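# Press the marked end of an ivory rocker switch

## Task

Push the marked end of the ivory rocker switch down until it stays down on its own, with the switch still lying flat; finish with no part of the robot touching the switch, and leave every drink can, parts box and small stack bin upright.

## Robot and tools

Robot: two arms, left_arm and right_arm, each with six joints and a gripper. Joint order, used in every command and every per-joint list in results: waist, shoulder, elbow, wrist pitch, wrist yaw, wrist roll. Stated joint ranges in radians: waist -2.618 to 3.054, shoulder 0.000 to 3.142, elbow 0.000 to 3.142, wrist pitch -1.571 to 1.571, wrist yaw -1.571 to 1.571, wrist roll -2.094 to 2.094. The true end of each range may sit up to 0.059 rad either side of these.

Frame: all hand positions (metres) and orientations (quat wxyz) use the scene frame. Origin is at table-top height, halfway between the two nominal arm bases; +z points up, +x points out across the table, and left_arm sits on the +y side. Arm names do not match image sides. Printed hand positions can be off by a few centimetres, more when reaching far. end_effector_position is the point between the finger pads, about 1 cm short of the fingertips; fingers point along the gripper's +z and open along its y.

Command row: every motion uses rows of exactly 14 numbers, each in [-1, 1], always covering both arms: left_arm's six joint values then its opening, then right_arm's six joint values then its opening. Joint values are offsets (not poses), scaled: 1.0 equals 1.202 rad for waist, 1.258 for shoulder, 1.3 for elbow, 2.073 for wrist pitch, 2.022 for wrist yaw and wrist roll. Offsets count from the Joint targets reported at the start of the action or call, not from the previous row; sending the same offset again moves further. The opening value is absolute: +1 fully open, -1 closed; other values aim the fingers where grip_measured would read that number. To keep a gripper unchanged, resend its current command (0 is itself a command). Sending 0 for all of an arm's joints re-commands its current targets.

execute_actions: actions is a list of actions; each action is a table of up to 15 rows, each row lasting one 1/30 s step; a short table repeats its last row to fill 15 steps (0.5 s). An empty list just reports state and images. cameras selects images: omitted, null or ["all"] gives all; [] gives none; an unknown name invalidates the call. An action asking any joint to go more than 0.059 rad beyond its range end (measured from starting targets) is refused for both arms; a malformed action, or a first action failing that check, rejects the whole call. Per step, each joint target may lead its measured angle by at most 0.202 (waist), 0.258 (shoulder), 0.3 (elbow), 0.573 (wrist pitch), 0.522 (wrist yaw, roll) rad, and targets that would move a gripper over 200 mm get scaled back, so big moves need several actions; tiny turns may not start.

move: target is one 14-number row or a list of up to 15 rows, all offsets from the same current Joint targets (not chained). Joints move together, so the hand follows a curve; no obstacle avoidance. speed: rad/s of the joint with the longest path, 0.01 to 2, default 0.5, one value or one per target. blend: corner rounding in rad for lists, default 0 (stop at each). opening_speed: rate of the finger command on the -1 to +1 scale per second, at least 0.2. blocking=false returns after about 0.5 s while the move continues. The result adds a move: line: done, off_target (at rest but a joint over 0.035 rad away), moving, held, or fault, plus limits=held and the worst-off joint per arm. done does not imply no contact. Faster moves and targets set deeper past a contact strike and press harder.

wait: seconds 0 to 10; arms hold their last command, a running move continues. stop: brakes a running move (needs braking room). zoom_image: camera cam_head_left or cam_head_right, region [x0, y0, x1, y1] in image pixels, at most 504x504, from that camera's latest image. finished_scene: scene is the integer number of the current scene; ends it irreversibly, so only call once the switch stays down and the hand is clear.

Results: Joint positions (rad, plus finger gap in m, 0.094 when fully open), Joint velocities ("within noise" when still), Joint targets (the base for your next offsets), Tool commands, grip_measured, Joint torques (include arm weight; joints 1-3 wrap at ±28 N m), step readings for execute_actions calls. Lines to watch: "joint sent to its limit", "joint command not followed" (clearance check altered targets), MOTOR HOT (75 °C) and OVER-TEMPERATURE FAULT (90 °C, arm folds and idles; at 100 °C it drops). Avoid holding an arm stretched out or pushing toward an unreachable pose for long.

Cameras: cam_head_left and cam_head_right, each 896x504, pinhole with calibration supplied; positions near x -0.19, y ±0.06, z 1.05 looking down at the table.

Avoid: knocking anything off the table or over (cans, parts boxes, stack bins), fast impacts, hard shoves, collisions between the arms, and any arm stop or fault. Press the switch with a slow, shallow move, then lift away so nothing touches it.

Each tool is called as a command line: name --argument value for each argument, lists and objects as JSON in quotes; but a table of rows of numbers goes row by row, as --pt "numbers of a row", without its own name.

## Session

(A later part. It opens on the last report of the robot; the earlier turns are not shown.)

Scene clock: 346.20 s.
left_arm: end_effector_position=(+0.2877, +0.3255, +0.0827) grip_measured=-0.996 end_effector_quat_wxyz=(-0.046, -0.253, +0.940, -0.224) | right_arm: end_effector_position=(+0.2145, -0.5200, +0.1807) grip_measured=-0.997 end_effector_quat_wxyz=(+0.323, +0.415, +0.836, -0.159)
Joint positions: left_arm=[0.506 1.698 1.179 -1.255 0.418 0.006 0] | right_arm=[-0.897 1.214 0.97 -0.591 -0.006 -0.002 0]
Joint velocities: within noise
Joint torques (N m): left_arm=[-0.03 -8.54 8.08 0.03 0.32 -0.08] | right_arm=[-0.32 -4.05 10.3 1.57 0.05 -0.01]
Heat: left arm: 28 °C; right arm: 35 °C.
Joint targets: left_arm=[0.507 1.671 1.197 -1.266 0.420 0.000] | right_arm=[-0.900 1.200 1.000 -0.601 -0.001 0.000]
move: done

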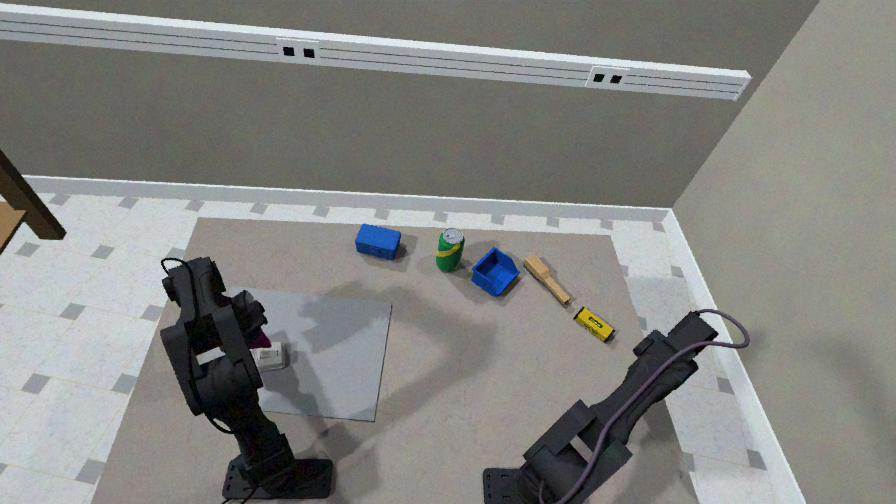

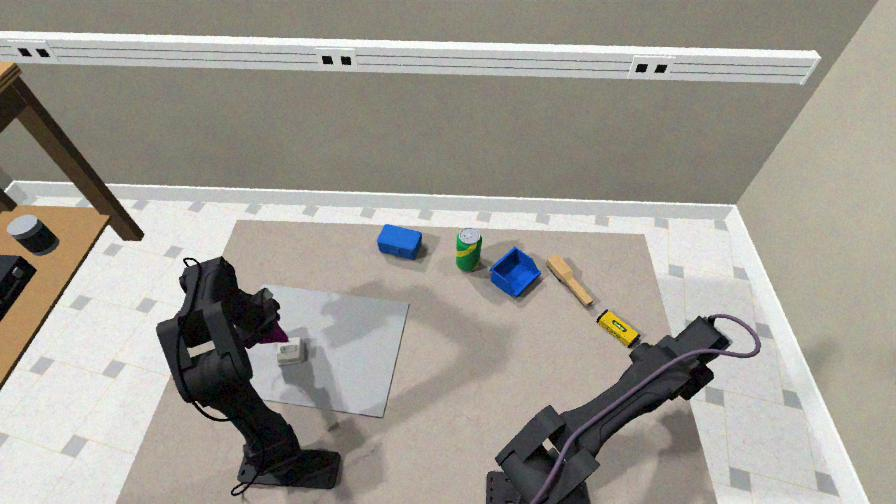

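move --pt "0.0815 0.0256 -0.0517 0.0478 0 0 -1 0 0 0 0 0 0 -1" --pt "0.0815 0.0759 -0.1285 0.1266 0 0 -1 0 0 0 0 0 0 -1" --pt "0.0815 0.0783 -0.1285 0.1266 0 0 -1 0 0 0 0 0 0 -1" --pt "0.0815 0.0037 0.0042 0 0 0 -1 0 0 0 0 0 0 -1" --speed '[0.8,0.25,0.01,0.8]'

zoom_image --camera "cam_head_left" --region '[230, 328, 310, 388]'

zoom_image --camera "cam_head_right" --region '[250, 322, 330, 382]'

Scene clock: 369.70 s.
left_arm: end_effector_position=(+0.2823, +0.3515, +0.0827) grip_measured=-0.996 end_effector_quat_wxyz=(-0.035, -0.299, +0.927, -0.225) | right_arm: end_effector_position=(+0.2144, -0.5200, +0.1806) grip_measured=-0.997 end_effector_quat_wxyz=(+0.323, +0.415, +0.836, -0.159)
Joint positions: left_arm=[0.605 1.702 1.185 -1.255 0.415 0.006 0] | right_arm=[-0.897 1.214 0.97 -0.591 -0.006 -0.002 0]
Joint velocities: within noise
Joint torques (N m): left_arm=[-0.12 -8.57 7.94 0.01 0.32 -0.07] | right_arm=[-0.32 -4.05 10.29 1.57 0.05 -0.01]
Heat: left arm: 29 °C; right arm: 35 °C.
Joint targets: left_arm=[0.605 1.675 1.202 -1.265 0.420 0.000] | right_arm=[-0.900 1.200 1.000 -0.601 -0.001 0.000]
move: done

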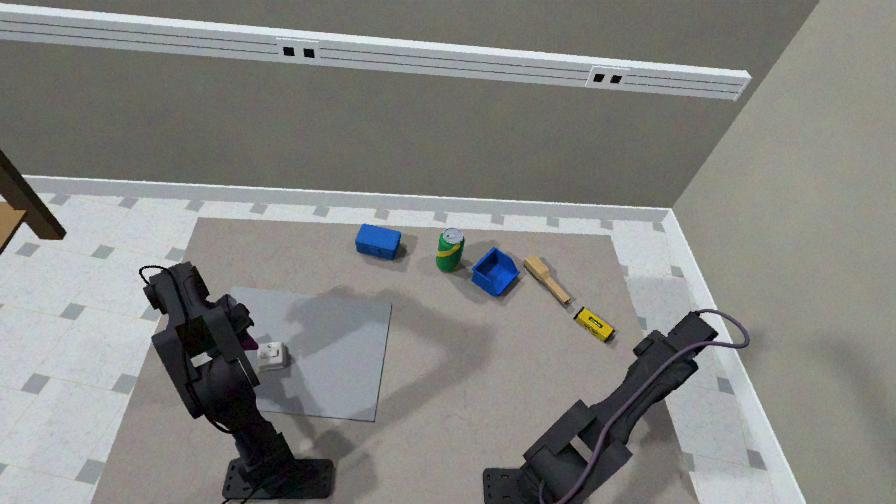

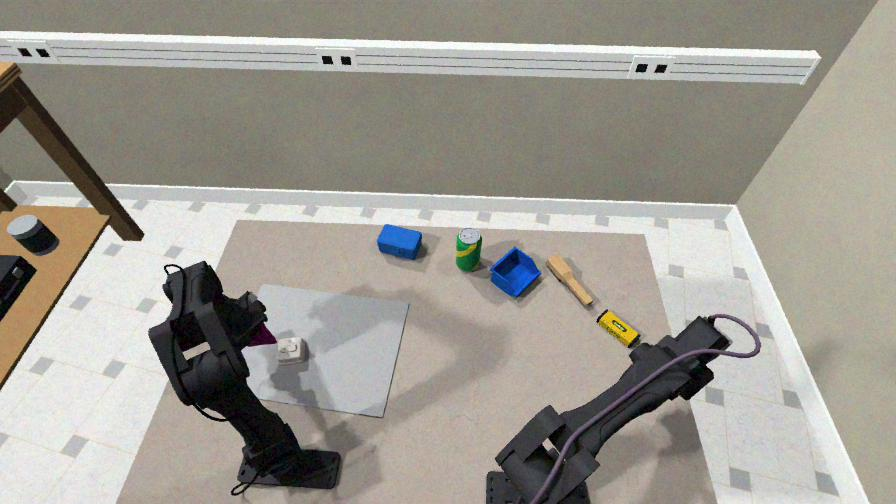

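Scaled by 6.300 from the camera's 896x504 image, which has a finer 1280x720 frame.

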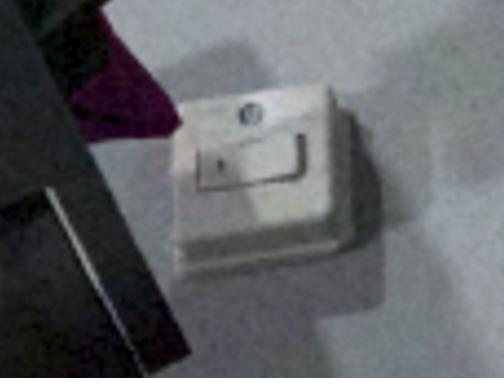

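Scaled by 6.300 from the camera's 896x504 image, which has a finer 1280x720 frame.

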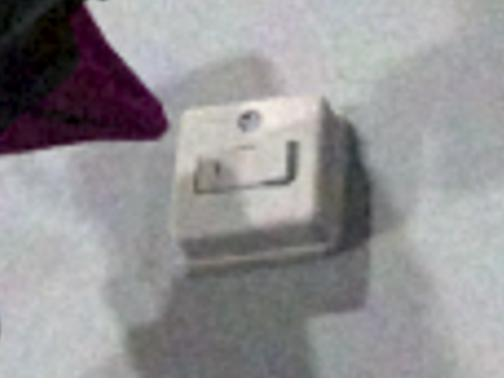

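zoom_image --camera "cam_head_left" --region '[252, 335, 292, 375]'

zoom_image --camera "cam_head_right" --region '[272, 330, 312, 370]'

Scaled by 12.600 from the camera's 896x504 image, which has a finer 1280x720 frame.

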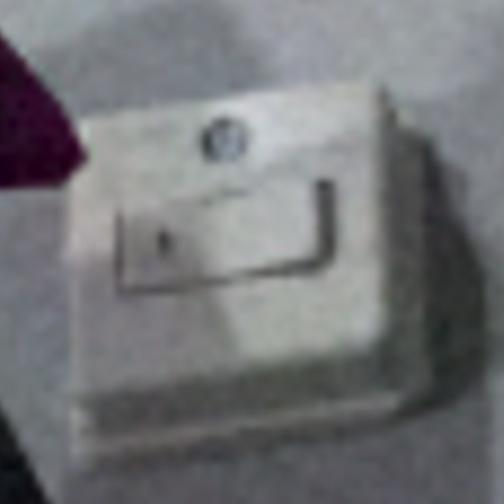

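Scaled by 12.600 from the camera's 896x504 image, which has a finer 1280x720 frame.

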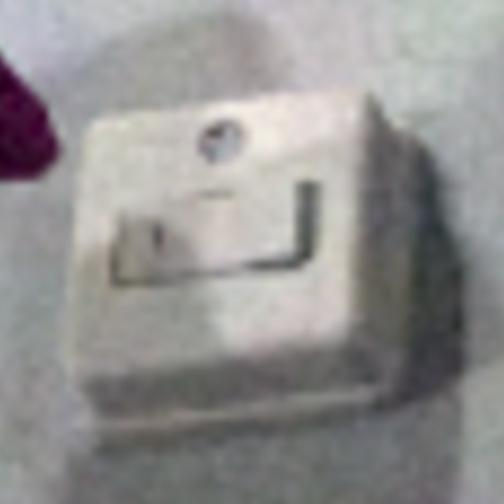

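move --target '[0.2454,-0.3776,-0.1554,0.3208,-0.2077,0,-1,0,0,0,0,0,0,-1]' --speed 1.2

zoom_image --camera "cam_head_left" --region '[252, 335, 292, 375]'

zoom_image --camera "cam_head_right" --region '[272, 330, 312, 370]'

Scene clock: 376.57 s.
left_arm: end_effector_position=(+0.2583, +0.5395, +0.1907) grip_measured=-0.996 end_effector_quat_wxyz=(+0.330, -0.392, +0.846, +0.150) | right_arm: end_effector_position=(+0.2144, -0.5200, +0.1806) grip_measured=-0.997 end_effector_quat_wxyz=(+0.323, +0.415, +0.836, -0.159)
Joint positions: left_arm=[0.895 1.218 1.008 -0.619 0.01 0.006 0] | right_arm=[-0.897 1.214 0.97 -0.591 -0.006 -0.002 0]
Joint velocities: within noise
Joint torques (N m): left_arm=[0.44 -4.88 7.24 1.94 -0.11 -0.05] | right_arm=[-0.31 -4.05 10.29 1.57 0.05 0]
Heat: left arm: 29 °C; right arm: 36 °C.
Joint targets: left_arm=[0.900 1.201 1.000 -0.601 0.000 0.000] | right_arm=[-0.900 1.200 1.000 -0.601 -0.001 0.000]
move: done

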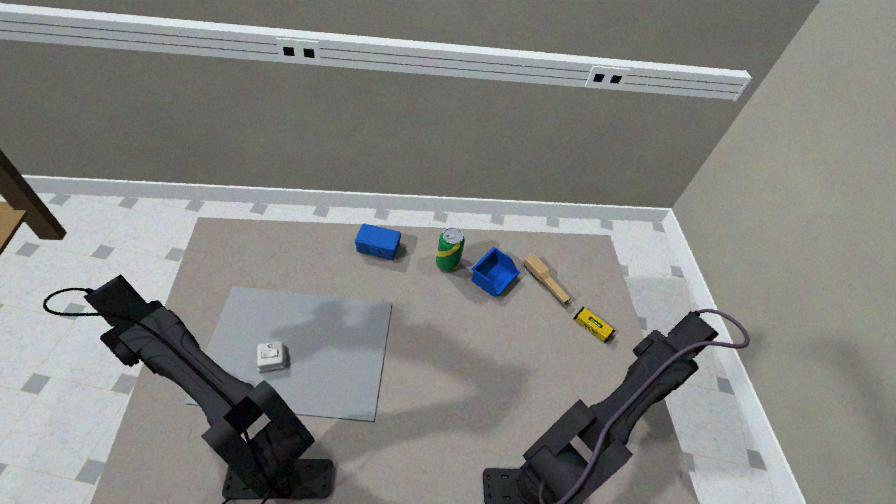

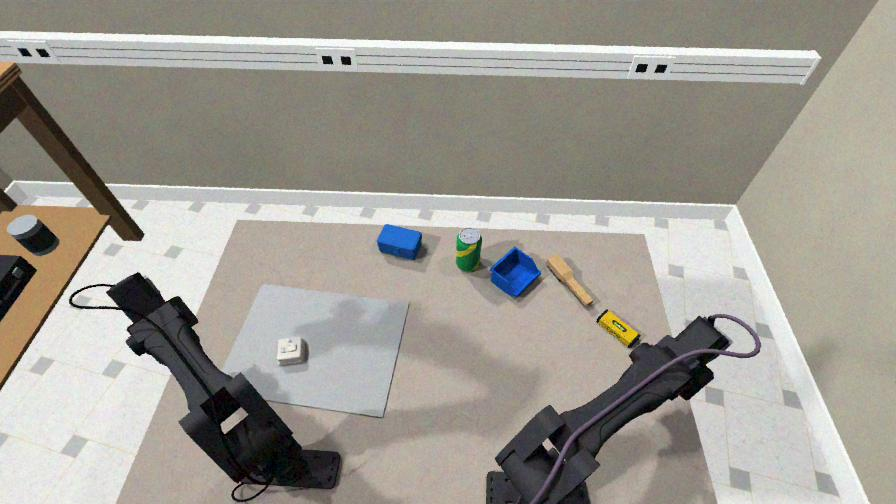

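Scaled by 12.600 from the camera's 896x504 image, which has a finer 1280x720 frame.

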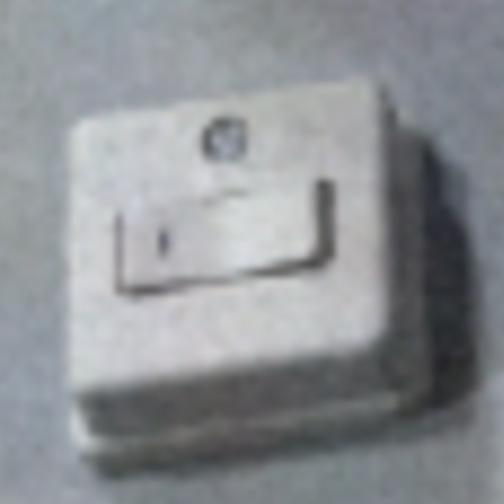

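Scaled by 12.600 from the camera's 896x504 image, which has a finer 1280x720 frame.

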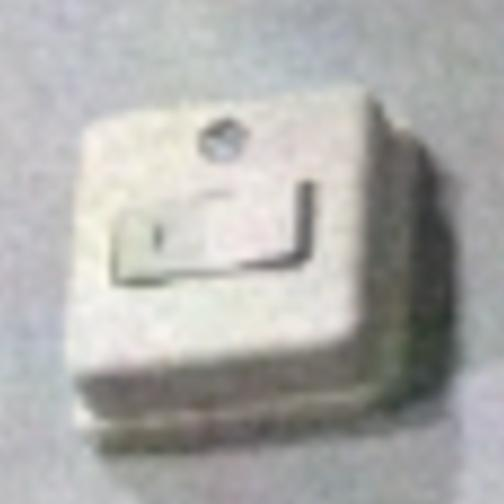

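move --pt "-0.2704 0.3964 0.0966 -0.2725 0.2077 0 -1 0 0 0 0 0 0 -1" --pt "-0.2704 0.4464 0.0197 -0.1939 0.2077 0 -1 0 0 0 0 0 0 -1" --pt "-0.2704 0.4512 0.0197 -0.1939 0.2077 0 -1 0 0 0 0 0 0 -1" --pt "-0.2704 0.3744 0.1523 -0.3208 0.2077 0 -1 0 0 0 0 0 0 -1" --speed '[1.0,0.18,0.01,0.6]'

zoom_image --camera "cam_head_left" --region '[230, 328, 310, 388]'

zoom_image --camera "cam_head_right" --region '[250, 322, 330, 382]'

Scene clock: 393.33 s.
left_arm: end_effector_position=(+0.2822, +0.3450, +0.0817) grip_measured=-0.996 end_effector_quat_wxyz=(-0.040, -0.286, +0.932, -0.220) | right_arm: end_effector_position=(+0.2144, -0.5200, +0.1806) grip_measured=-0.997 end_effector_quat_wxyz=(+0.323, +0.415, +0.836, -0.159)
Joint positions: left_arm=[0.577 1.7 1.179 -1.255 0.406 0.006 0] | right_arm=[-0.897 1.214 0.97 -0.591 -0.006 -0.002 0]
Joint velocities: within noise
Joint torques (N m): left_arm=[-0.32 -8.8 8.03 0.04 0.43 -0.05] | right_arm=[-0.31 -4.05 10.29 1.57 0.05 -0.01]
Heat: left arm: 28 °C; right arm: 36 °C.
Joint targets: left_arm=[0.575 1.671 1.198 -1.266 0.419 0.000] | right_arm=[-0.900 1.200 1.000 -0.601 -0.001 0.000]
move: done

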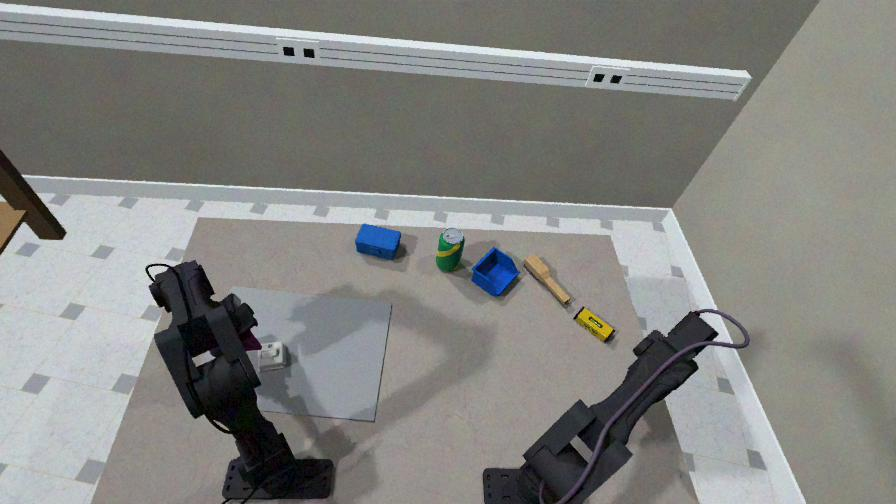

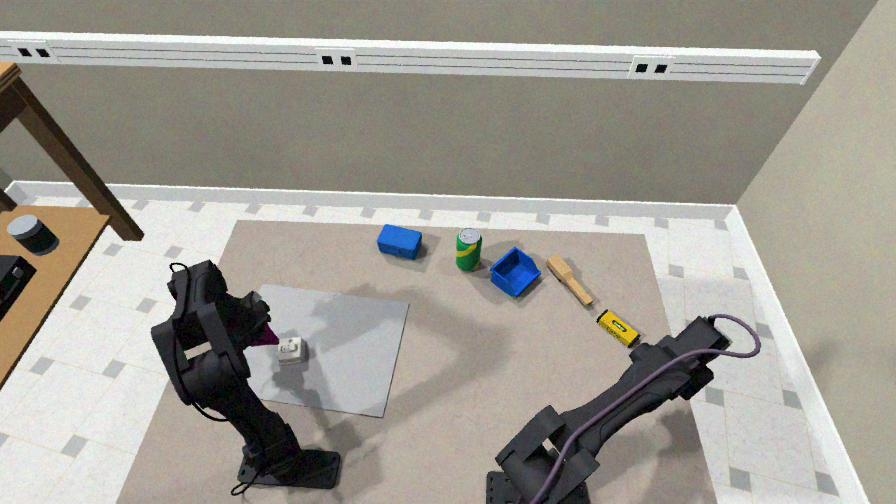

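Scaled by 6.300 from the camera's 896x504 image, which has a finer 1280x720 frame.

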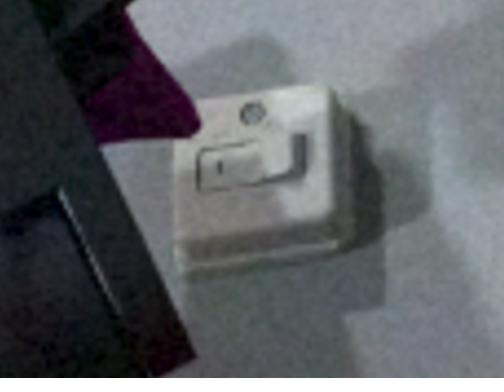

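Scaled by 6.300 from the camera's 896x504 image, which has a finer 1280x720 frame.

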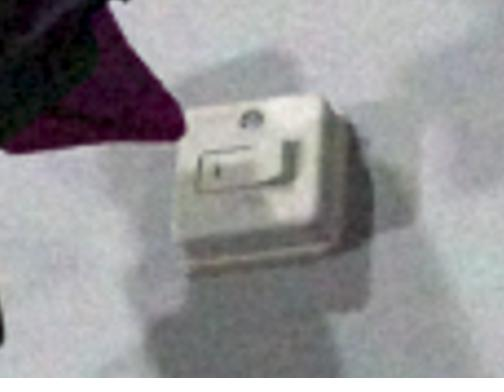

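move --target '[-0.4478,-0.1812,-0.2523,0.0478,0.0005,0,-1,0.6426,0.2601,-0.041,-0.2694,-0.2072,0,-1]' --speed 0.8

zoom_image --camera "cam_head_left" --region '[285, 348, 365, 408]'

zoom_image --camera "cam_head_right" --region '[296, 344, 376, 404]'

zoom_image --camera "cam_head_left" --region '[466, 347, 546, 407]'

zoom_image --camera "cam_head_right" --region '[475, 350, 555, 410]'

Scene clock: 415.27 s.
left_arm: end_effector_position=(+0.2189, +0.2067, +0.0645) grip_measured=-0.996 end_effector_quat_wxyz=(-0.098, -0.030, +0.974, -0.203) | right_arm: end_effector_position=(+0.2278, -0.2083, +0.0726) grip_measured=-0.997 end_effector_quat_wxyz=(-0.048, +0.090, +0.974, +0.203)
Joint positions: left_arm=[0.042 1.472 0.876 -1.18 0.407 0.006 0] | right_arm=[-0.129 1.516 0.964 -1.15 -0.401 -0.002 0]
Joint velocities: within noise
Joint torques (N m): left_arm=[-0.43 -6.49 5.53 0.28 0.42 -0.07] | right_arm=[0.09 -3.47 4.64 -0.07 -0.48 0]
Heat: left arm: 30 °C; right arm: 36 °C.
Joint targets: left_arm=[0.037 1.444 0.870 -1.167 0.421 0.000] | right_arm=[-0.128 1.528 0.947 -1.159 -0.420 0.000]
move: done

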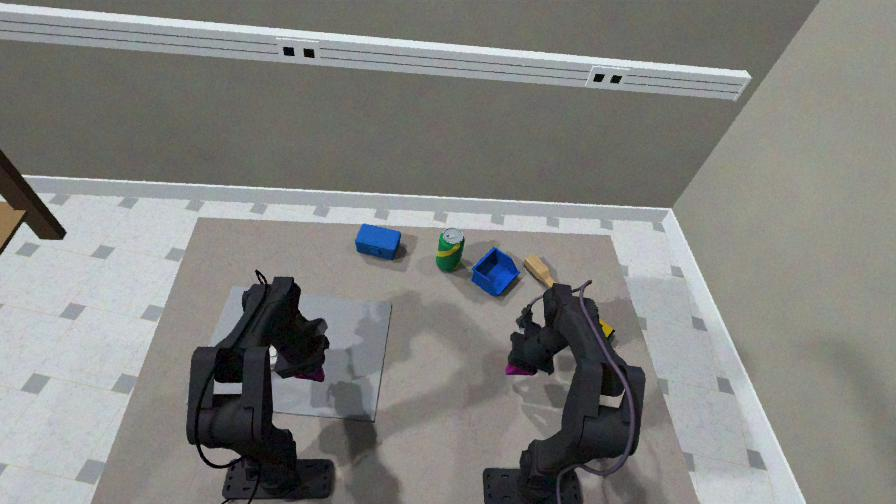

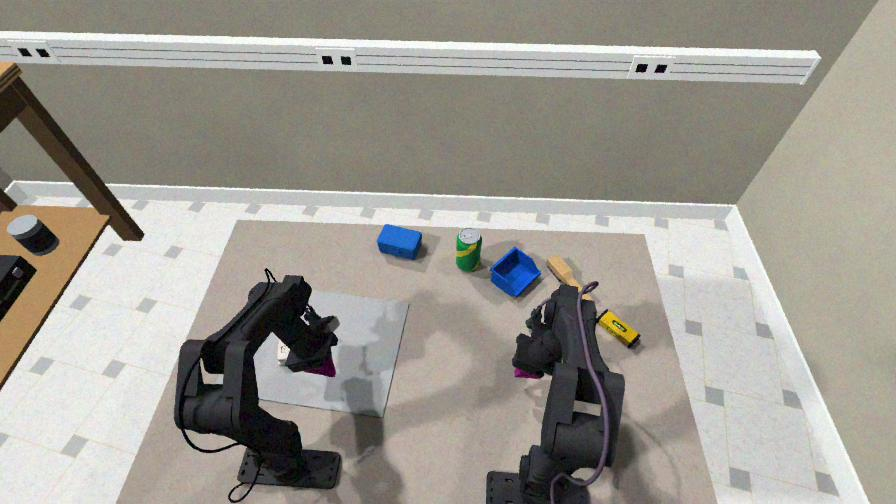

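Scaled by 6.300 from the camera's 896x504 image, which has a finer 1280x720 frame.

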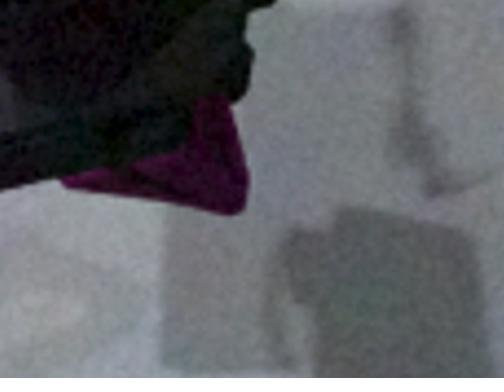

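Scaled by 6.300 from the camera's 896x504 image, which has a finer 1280x720 frame.

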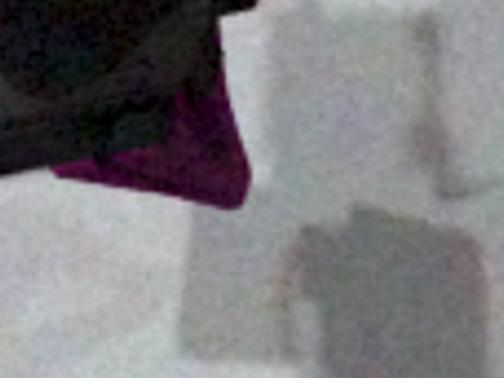

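Scaled by 6.300 from the camera's 896x504 image, which has a finer 1280x720 frame.

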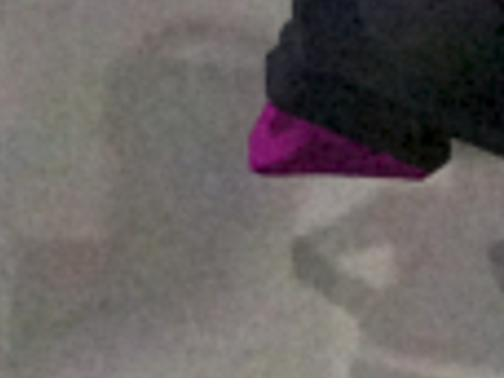

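Scaled by 6.300 from the camera's 896x504 image, which has a finer 1280x720 frame.

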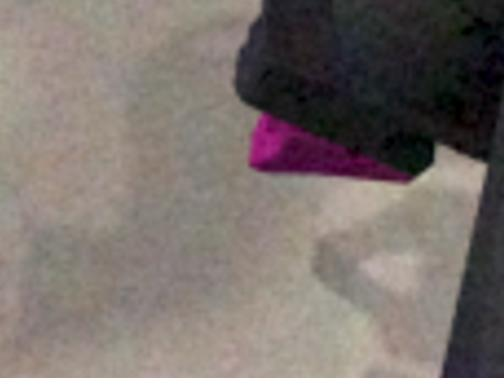

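move --target '[-0.0057,0.3847,0.4185,-0.0285,0,0,-1,0.0501,0.3914,0.4595,-0.0507,0,0,-1]' --speed 0.8

zoom_image --camera "cam_head_left" --region '[291, 295, 371, 355]'

zoom_image --camera "cam_head_right" --region '[306, 292, 386, 352]'

zoom_image --camera "cam_head_left" --region '[458, 296, 538, 356]'

zoom_image --camera "cam_head_right" --region '[470, 297, 550, 357]'

Scene clock: 426.53 s.
left_arm: end_effector_position=(+0.3472, +0.2086, +0.0674) grip_measured=-0.996 end_effector_quat_wxyz=(-0.078, -0.024, +0.976, -0.202) | right_arm: end_effector_position=(+0.3439, -0.2070, +0.0663) grip_measured=-0.997 end_effector_quat_wxyz=(-0.074, +0.066, +0.974, +0.204)
Joint positions: left_arm=[0.038 1.908 1.388 -1.216 0.407 0.006 0] | right_arm=[-0.071 1.999 1.511 -1.255 -0.404 -0.002 0]
Joint velocities: within noise
Joint torques (N m): left_arm=[-0.73 -6.64 8.76 0.12 0.45 -0.05] | right_arm=[0.34 -6.94 8.92 -0.1 -0.43 0]
Heat: left arm: 28 °C; right arm: 34 °C.
Joint targets: left_arm=[0.030 1.928 1.414 -1.225 0.421 0.000] | right_arm=[-0.068 2.020 1.545 -1.264 -0.420 0.000]
move: done

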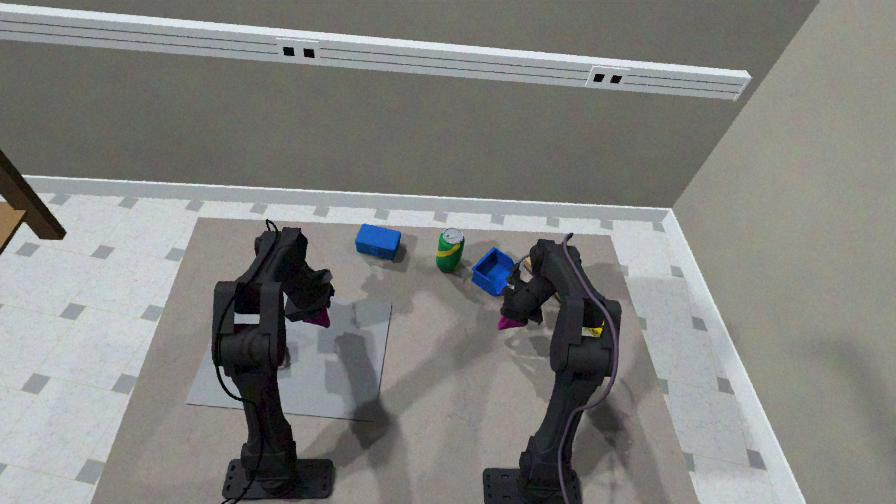

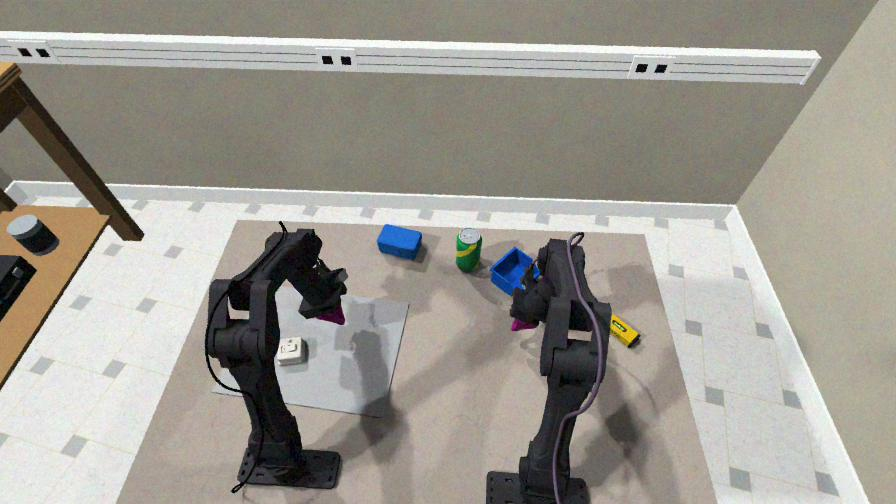

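Scaled by 6.300 from the camera's 896x504 image, which has a finer 1280x720 frame.

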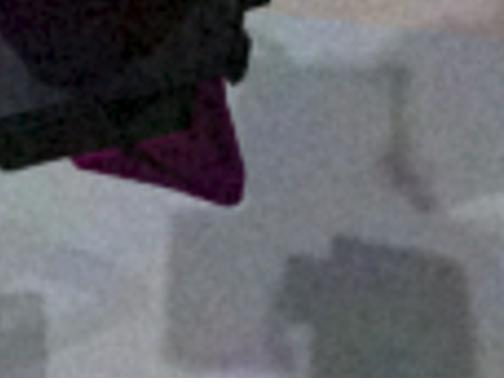

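Scaled by 6.300 from the camera's 896x504 image, which has a finer 1280x720 frame.

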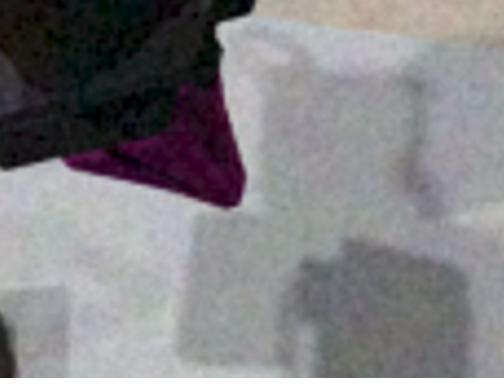

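Scaled by 6.300 from the camera's 896x504 image, which has a finer 1280x720 frame.

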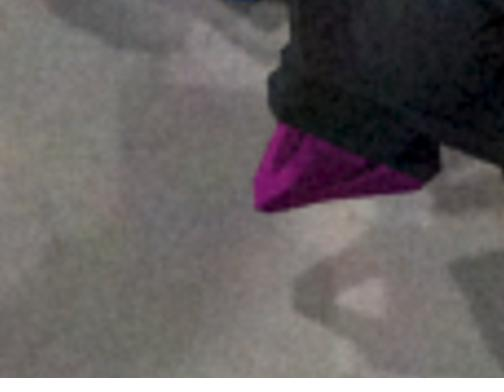

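Scaled by 6.300 from the camera's 896x504 image, which has a finer 1280x720 frame.

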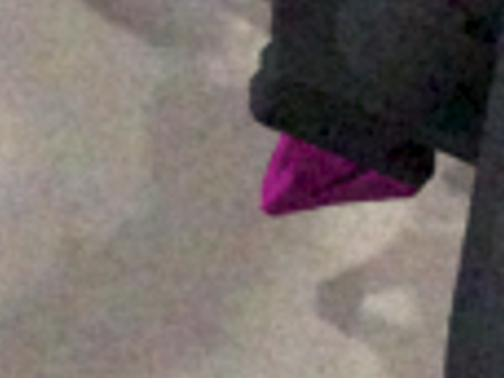

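move --target '[-0.0017,0.0193,0.0182,0.188,0,0,-1,0.2179,-0.057,-0.0871,0.2077,0,0,-1]' --speed 0.6

zoom_image --camera "cam_head_left" --region '[296, 259, 376, 319]'

zoom_image --camera "cam_head_right" --region '[313, 257, 393, 317]'

zoom_image --camera "cam_head_left" --region '[416, 277, 496, 337]'

zoom_image --camera "cam_head_right" --region '[428, 277, 508, 337]'

Scene clock: 437.17 s.
left_arm: end_effector_position=(+0.4381, +0.2094, +0.0682) grip_measured=-0.996 end_effector_quat_wxyz=(+0.102, +0.015, +0.974, -0.200) | right_arm: end_effector_position=(+0.3988, -0.1049, +0.0562) grip_measured=-0.997 end_effector_quat_wxyz=(+0.075, -0.101, +0.970, +0.208)
Joint positions: left_arm=[0.035 1.928 1.412 -0.852 0.407 0.006 0] | right_arm=[0.197 1.988 1.451 -0.846 -0.407 -0.002 0]
Joint velocities: within noise
Joint torques (N m): left_arm=[-0.66 -7.16 9.5 1.08 0.43 -0.09] | right_arm=[-0.25 -11.86 5.03 0.85 -0.4 -0.01]
Heat: left arm: 29 °C; right arm: 35 °C.
Joint targets: left_arm=[0.028 1.952 1.438 -0.836 0.421 0.000] | right_arm=[0.194 1.948 1.431 -0.834 -0.420 0.000]
move: off_target (right_arm); right_arm: the shoulder is farthest, 0.040 rad from its target

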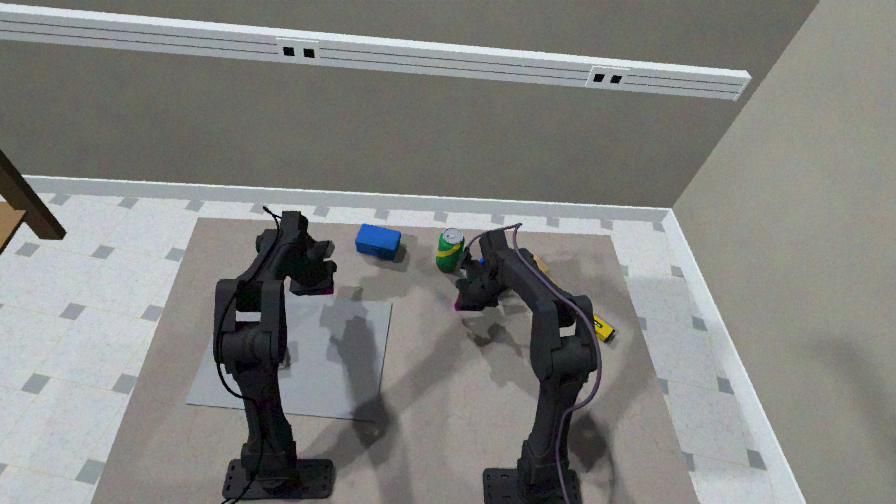

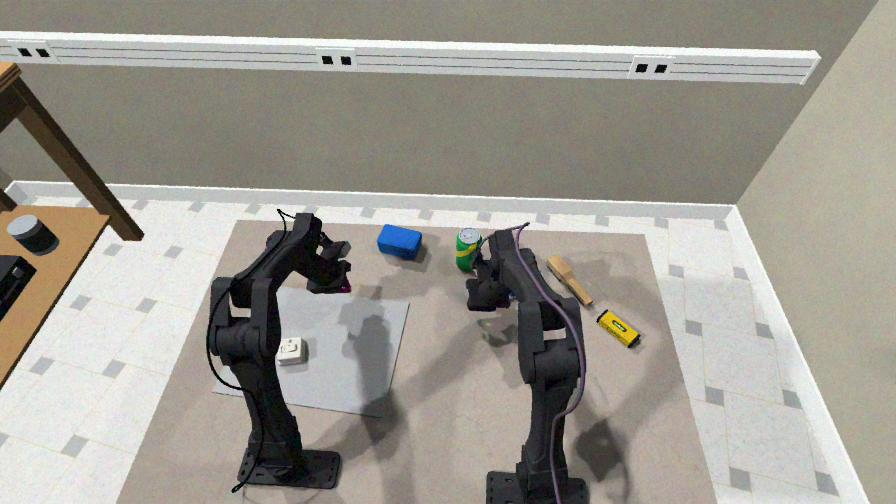

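Scaled by 6.300 from the camera's 896x504 image, which has a finer 1280x720 frame.

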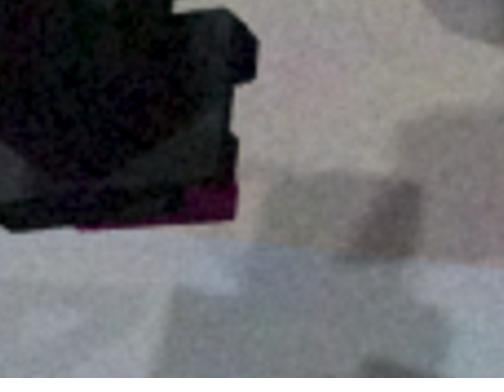

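Scaled by 6.300 from the camera's 896x504 image, which has a finer 1280x720 frame.

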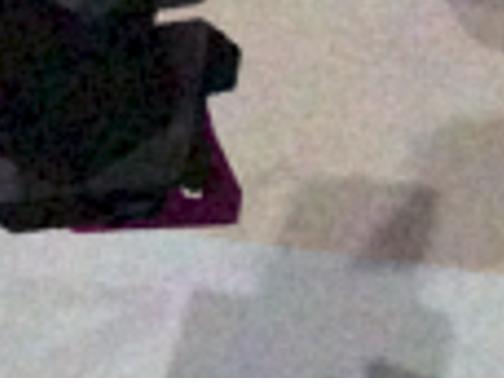

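Scaled by 6.300 from the camera's 896x504 image, which has a finer 1280x720 frame.

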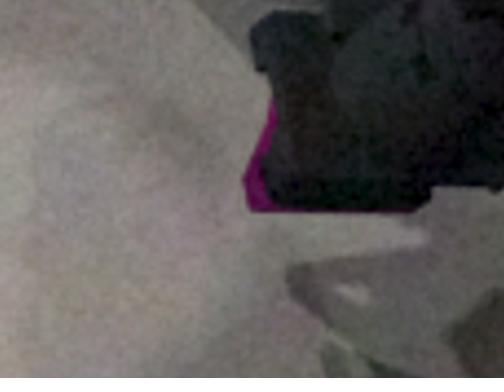

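Scaled by 6.300 from the camera's 896x504 image, which has a finer 1280x720 frame.

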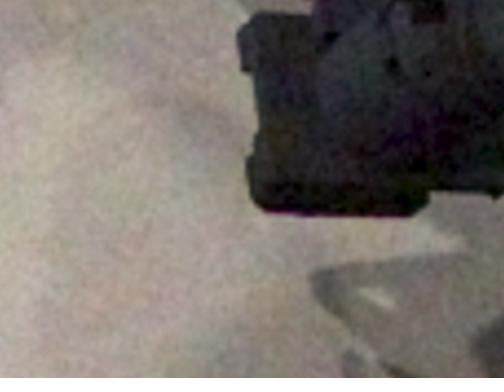

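execute_actions --actions '[]'

Scene clock: 445.77 s.
left_arm: end_effector_position=(+0.4383, +0.2094, +0.0682) grip_measured=-0.996 end_effector_quat_wxyz=(+0.102, +0.015, +0.974, -0.200) | right_arm: end_effector_position=(+0.3989, -0.1049, +0.0563) grip_measured=-0.997 end_effector_quat_wxyz=(+0.075, -0.101, +0.970, +0.208)
Joint positions: left_arm=[0.035 1.928 1.412 -0.851 0.407 0.006 0] | right_arm=[0.197 1.988 1.451 -0.845 -0.407 -0.002 0]
Joint velocities: within noise
Joint torques (N m): left_arm=[-0.7 -7.16 9.5 1.07 0.4 -0.09] | right_arm=[-0.28 -11.86 5.03 0.84 -0.4 -0.01]
Heat: left arm: 29 °C; right arm: 34 °C.
Joint targets: left_arm=[0.028 1.952 1.438 -0.836 0.421 0.000] | right_arm=[0.194 1.948 1.431 -0.834 -0.420 0.000]
Tool commands: left_gripper/opening=-1.0 right_gripper/opening=-1.0

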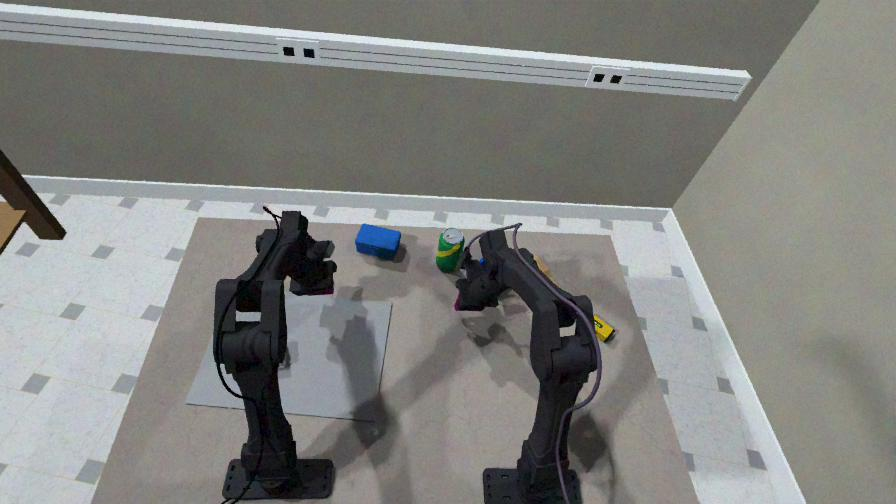

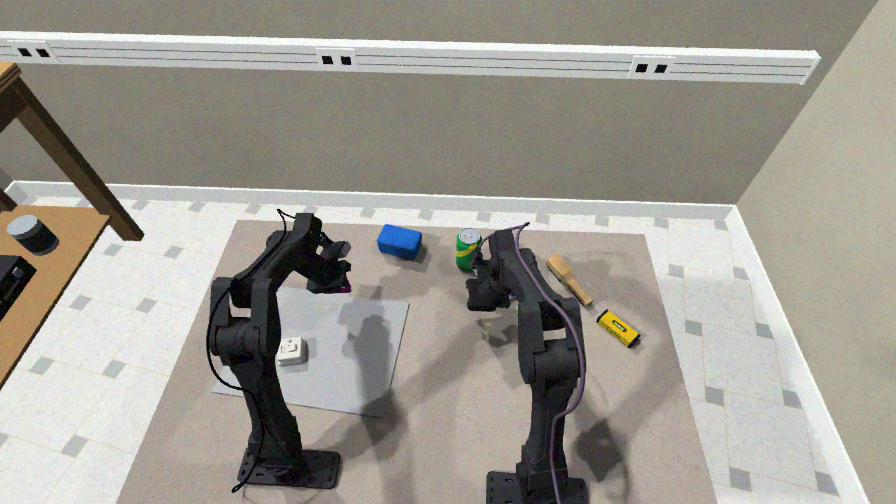

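move --pt "-0.0233 -0.5978 -0.3369 0.1138 -0.1044 0 -1 -0.1614 -0.5946 -0.3315 0.1129 0.1039 0 -1" --pt "-0.0233 -0.3196 -0.8369 0.8374 -0.2082 0 -1 -0.1614 -0.3164 -0.8315 0.8365 0.2077 0 -1" --speed '[1.0,1.0]' --blend 0.15

Scene clock: 465.83 s.
left_arm: end_effector_position=(+0.4315, +0.2665, +0.1047) grip_measured=-0.996 end_effector_quat_wxyz=(+0.593, +0.010, +0.805, -0.006) | right_arm: end_effector_position=(+0.4053, -0.2509, +0.1113) grip_measured=-0.997 end_effector_quat_wxyz=(+0.601, +0.006, +0.799, -0.003)
Joint positions: left_arm=[0.006 1.537 0.355 0.881 0.01 0.006 0] | right_arm=[0.005 1.538 0.367 0.89 -0.012 -0.002 0]
Joint velocities: within noise
Joint torques (N m): left_arm=[-0.64 -3.52 5.56 2.39 -0.1 -0.07] | right_arm=[-0.43 -3.37 4.48 2.23 0.11 -0.01]
Heat: left arm: 29 °C; right arm: 33 °C.
Joint targets: left_arm=[0.000 1.550 0.350 0.900 0.000 0.000] | right_arm=[0.000 1.550 0.350 0.900 0.000 0.000]
move: done

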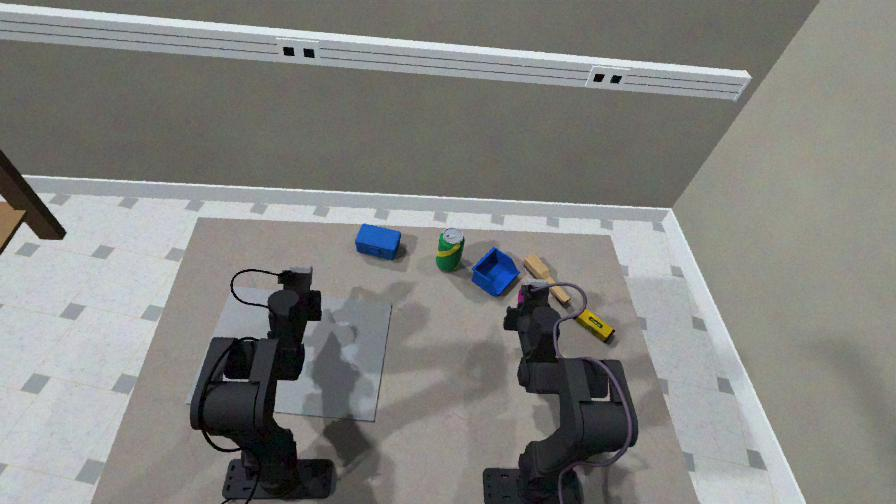

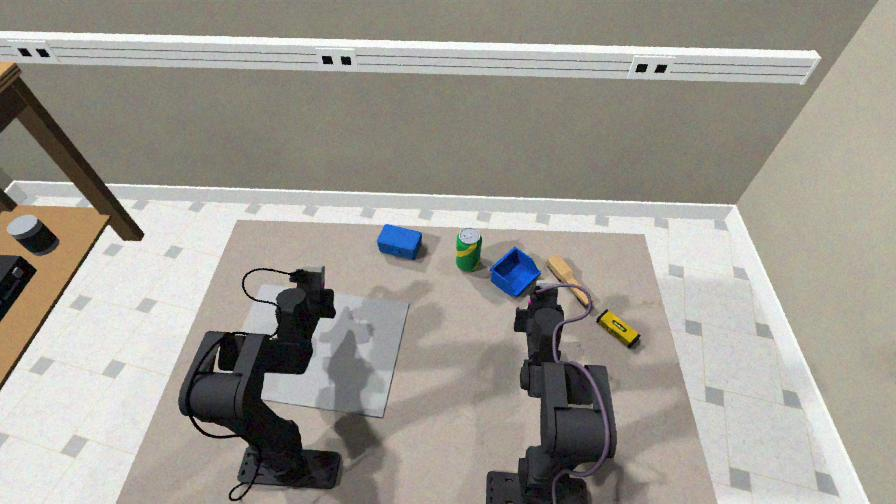

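move --target '[0.7488,-0.278,0.5,-0.7236,0,0,-1,-0.7488,-0.278,0.5,-0.7236,0,0,-1]' --speed '[1.5]'

zoom_image --camera "cam_head_left" --region '[245, 320, 325, 380]'

zoom_image --camera "cam_head_right" --region '[255, 320, 335, 380]'

Scene clock: 473.03 s.
left_arm: end_effector_position=(+0.2566, +0.5393, +0.1809) grip_measured=-0.996 end_effector_quat_wxyz=(+0.324, -0.394, +0.847, +0.152) | right_arm: end_effector_position=(+0.2146, -0.5202, +0.1800) grip_measured=-0.997 end_effector_quat_wxyz=(+0.322, +0.415, +0.836, -0.159)
Joint positions: left_arm=[0.895 1.219 0.976 -0.595 0.003 0.006 0] | right_arm=[-0.897 1.216 0.969 -0.589 -0.005 -0.002 0]
Joint velocities: within noise
Joint torques (N m): left_arm=[0.31 -5.07 10.3 1.71 -0.02 -0.09] | right_arm=[-0.34 -4.15 10.39 1.61 0.06 0]
Heat: left arm: 28 °C; right arm: 35 °C.
Joint targets: left_arm=[0.900 1.200 1.000 -0.600 -0.001 0.000] | right_arm=[-0.900 1.201 1.001 -0.600 0.000 0.000]
move: done

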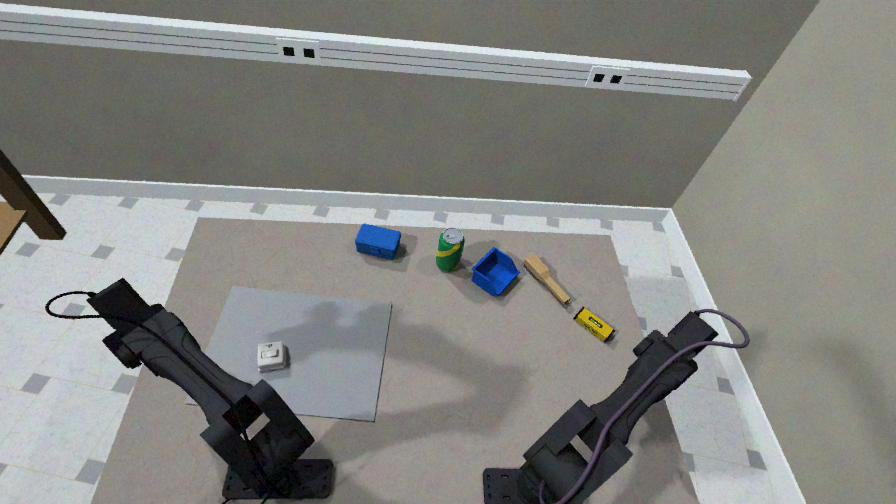

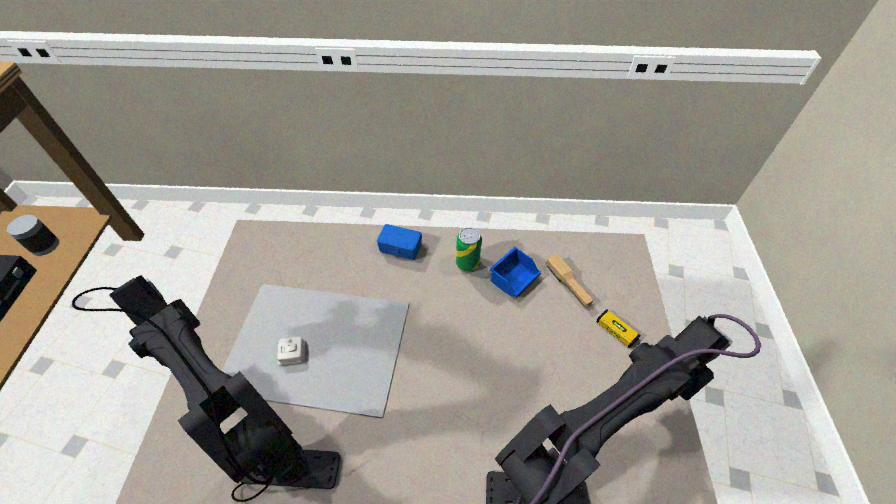

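Scaled by 6.300 from the camera's 896x504 image, which has a finer 1280x720 frame.

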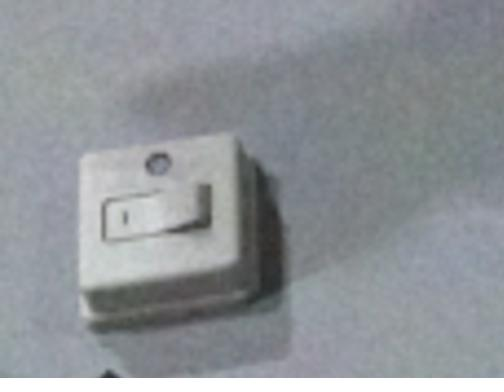

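Scaled by 6.300 from the camera's 896x504 image, which has a finer 1280x720 frame.

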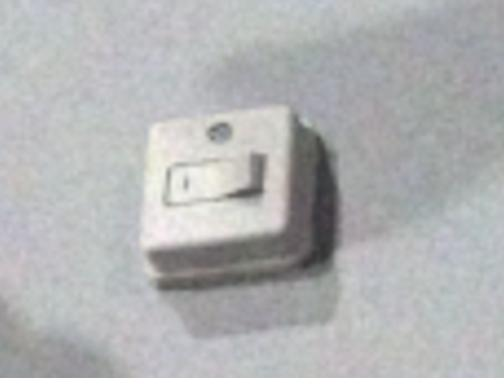

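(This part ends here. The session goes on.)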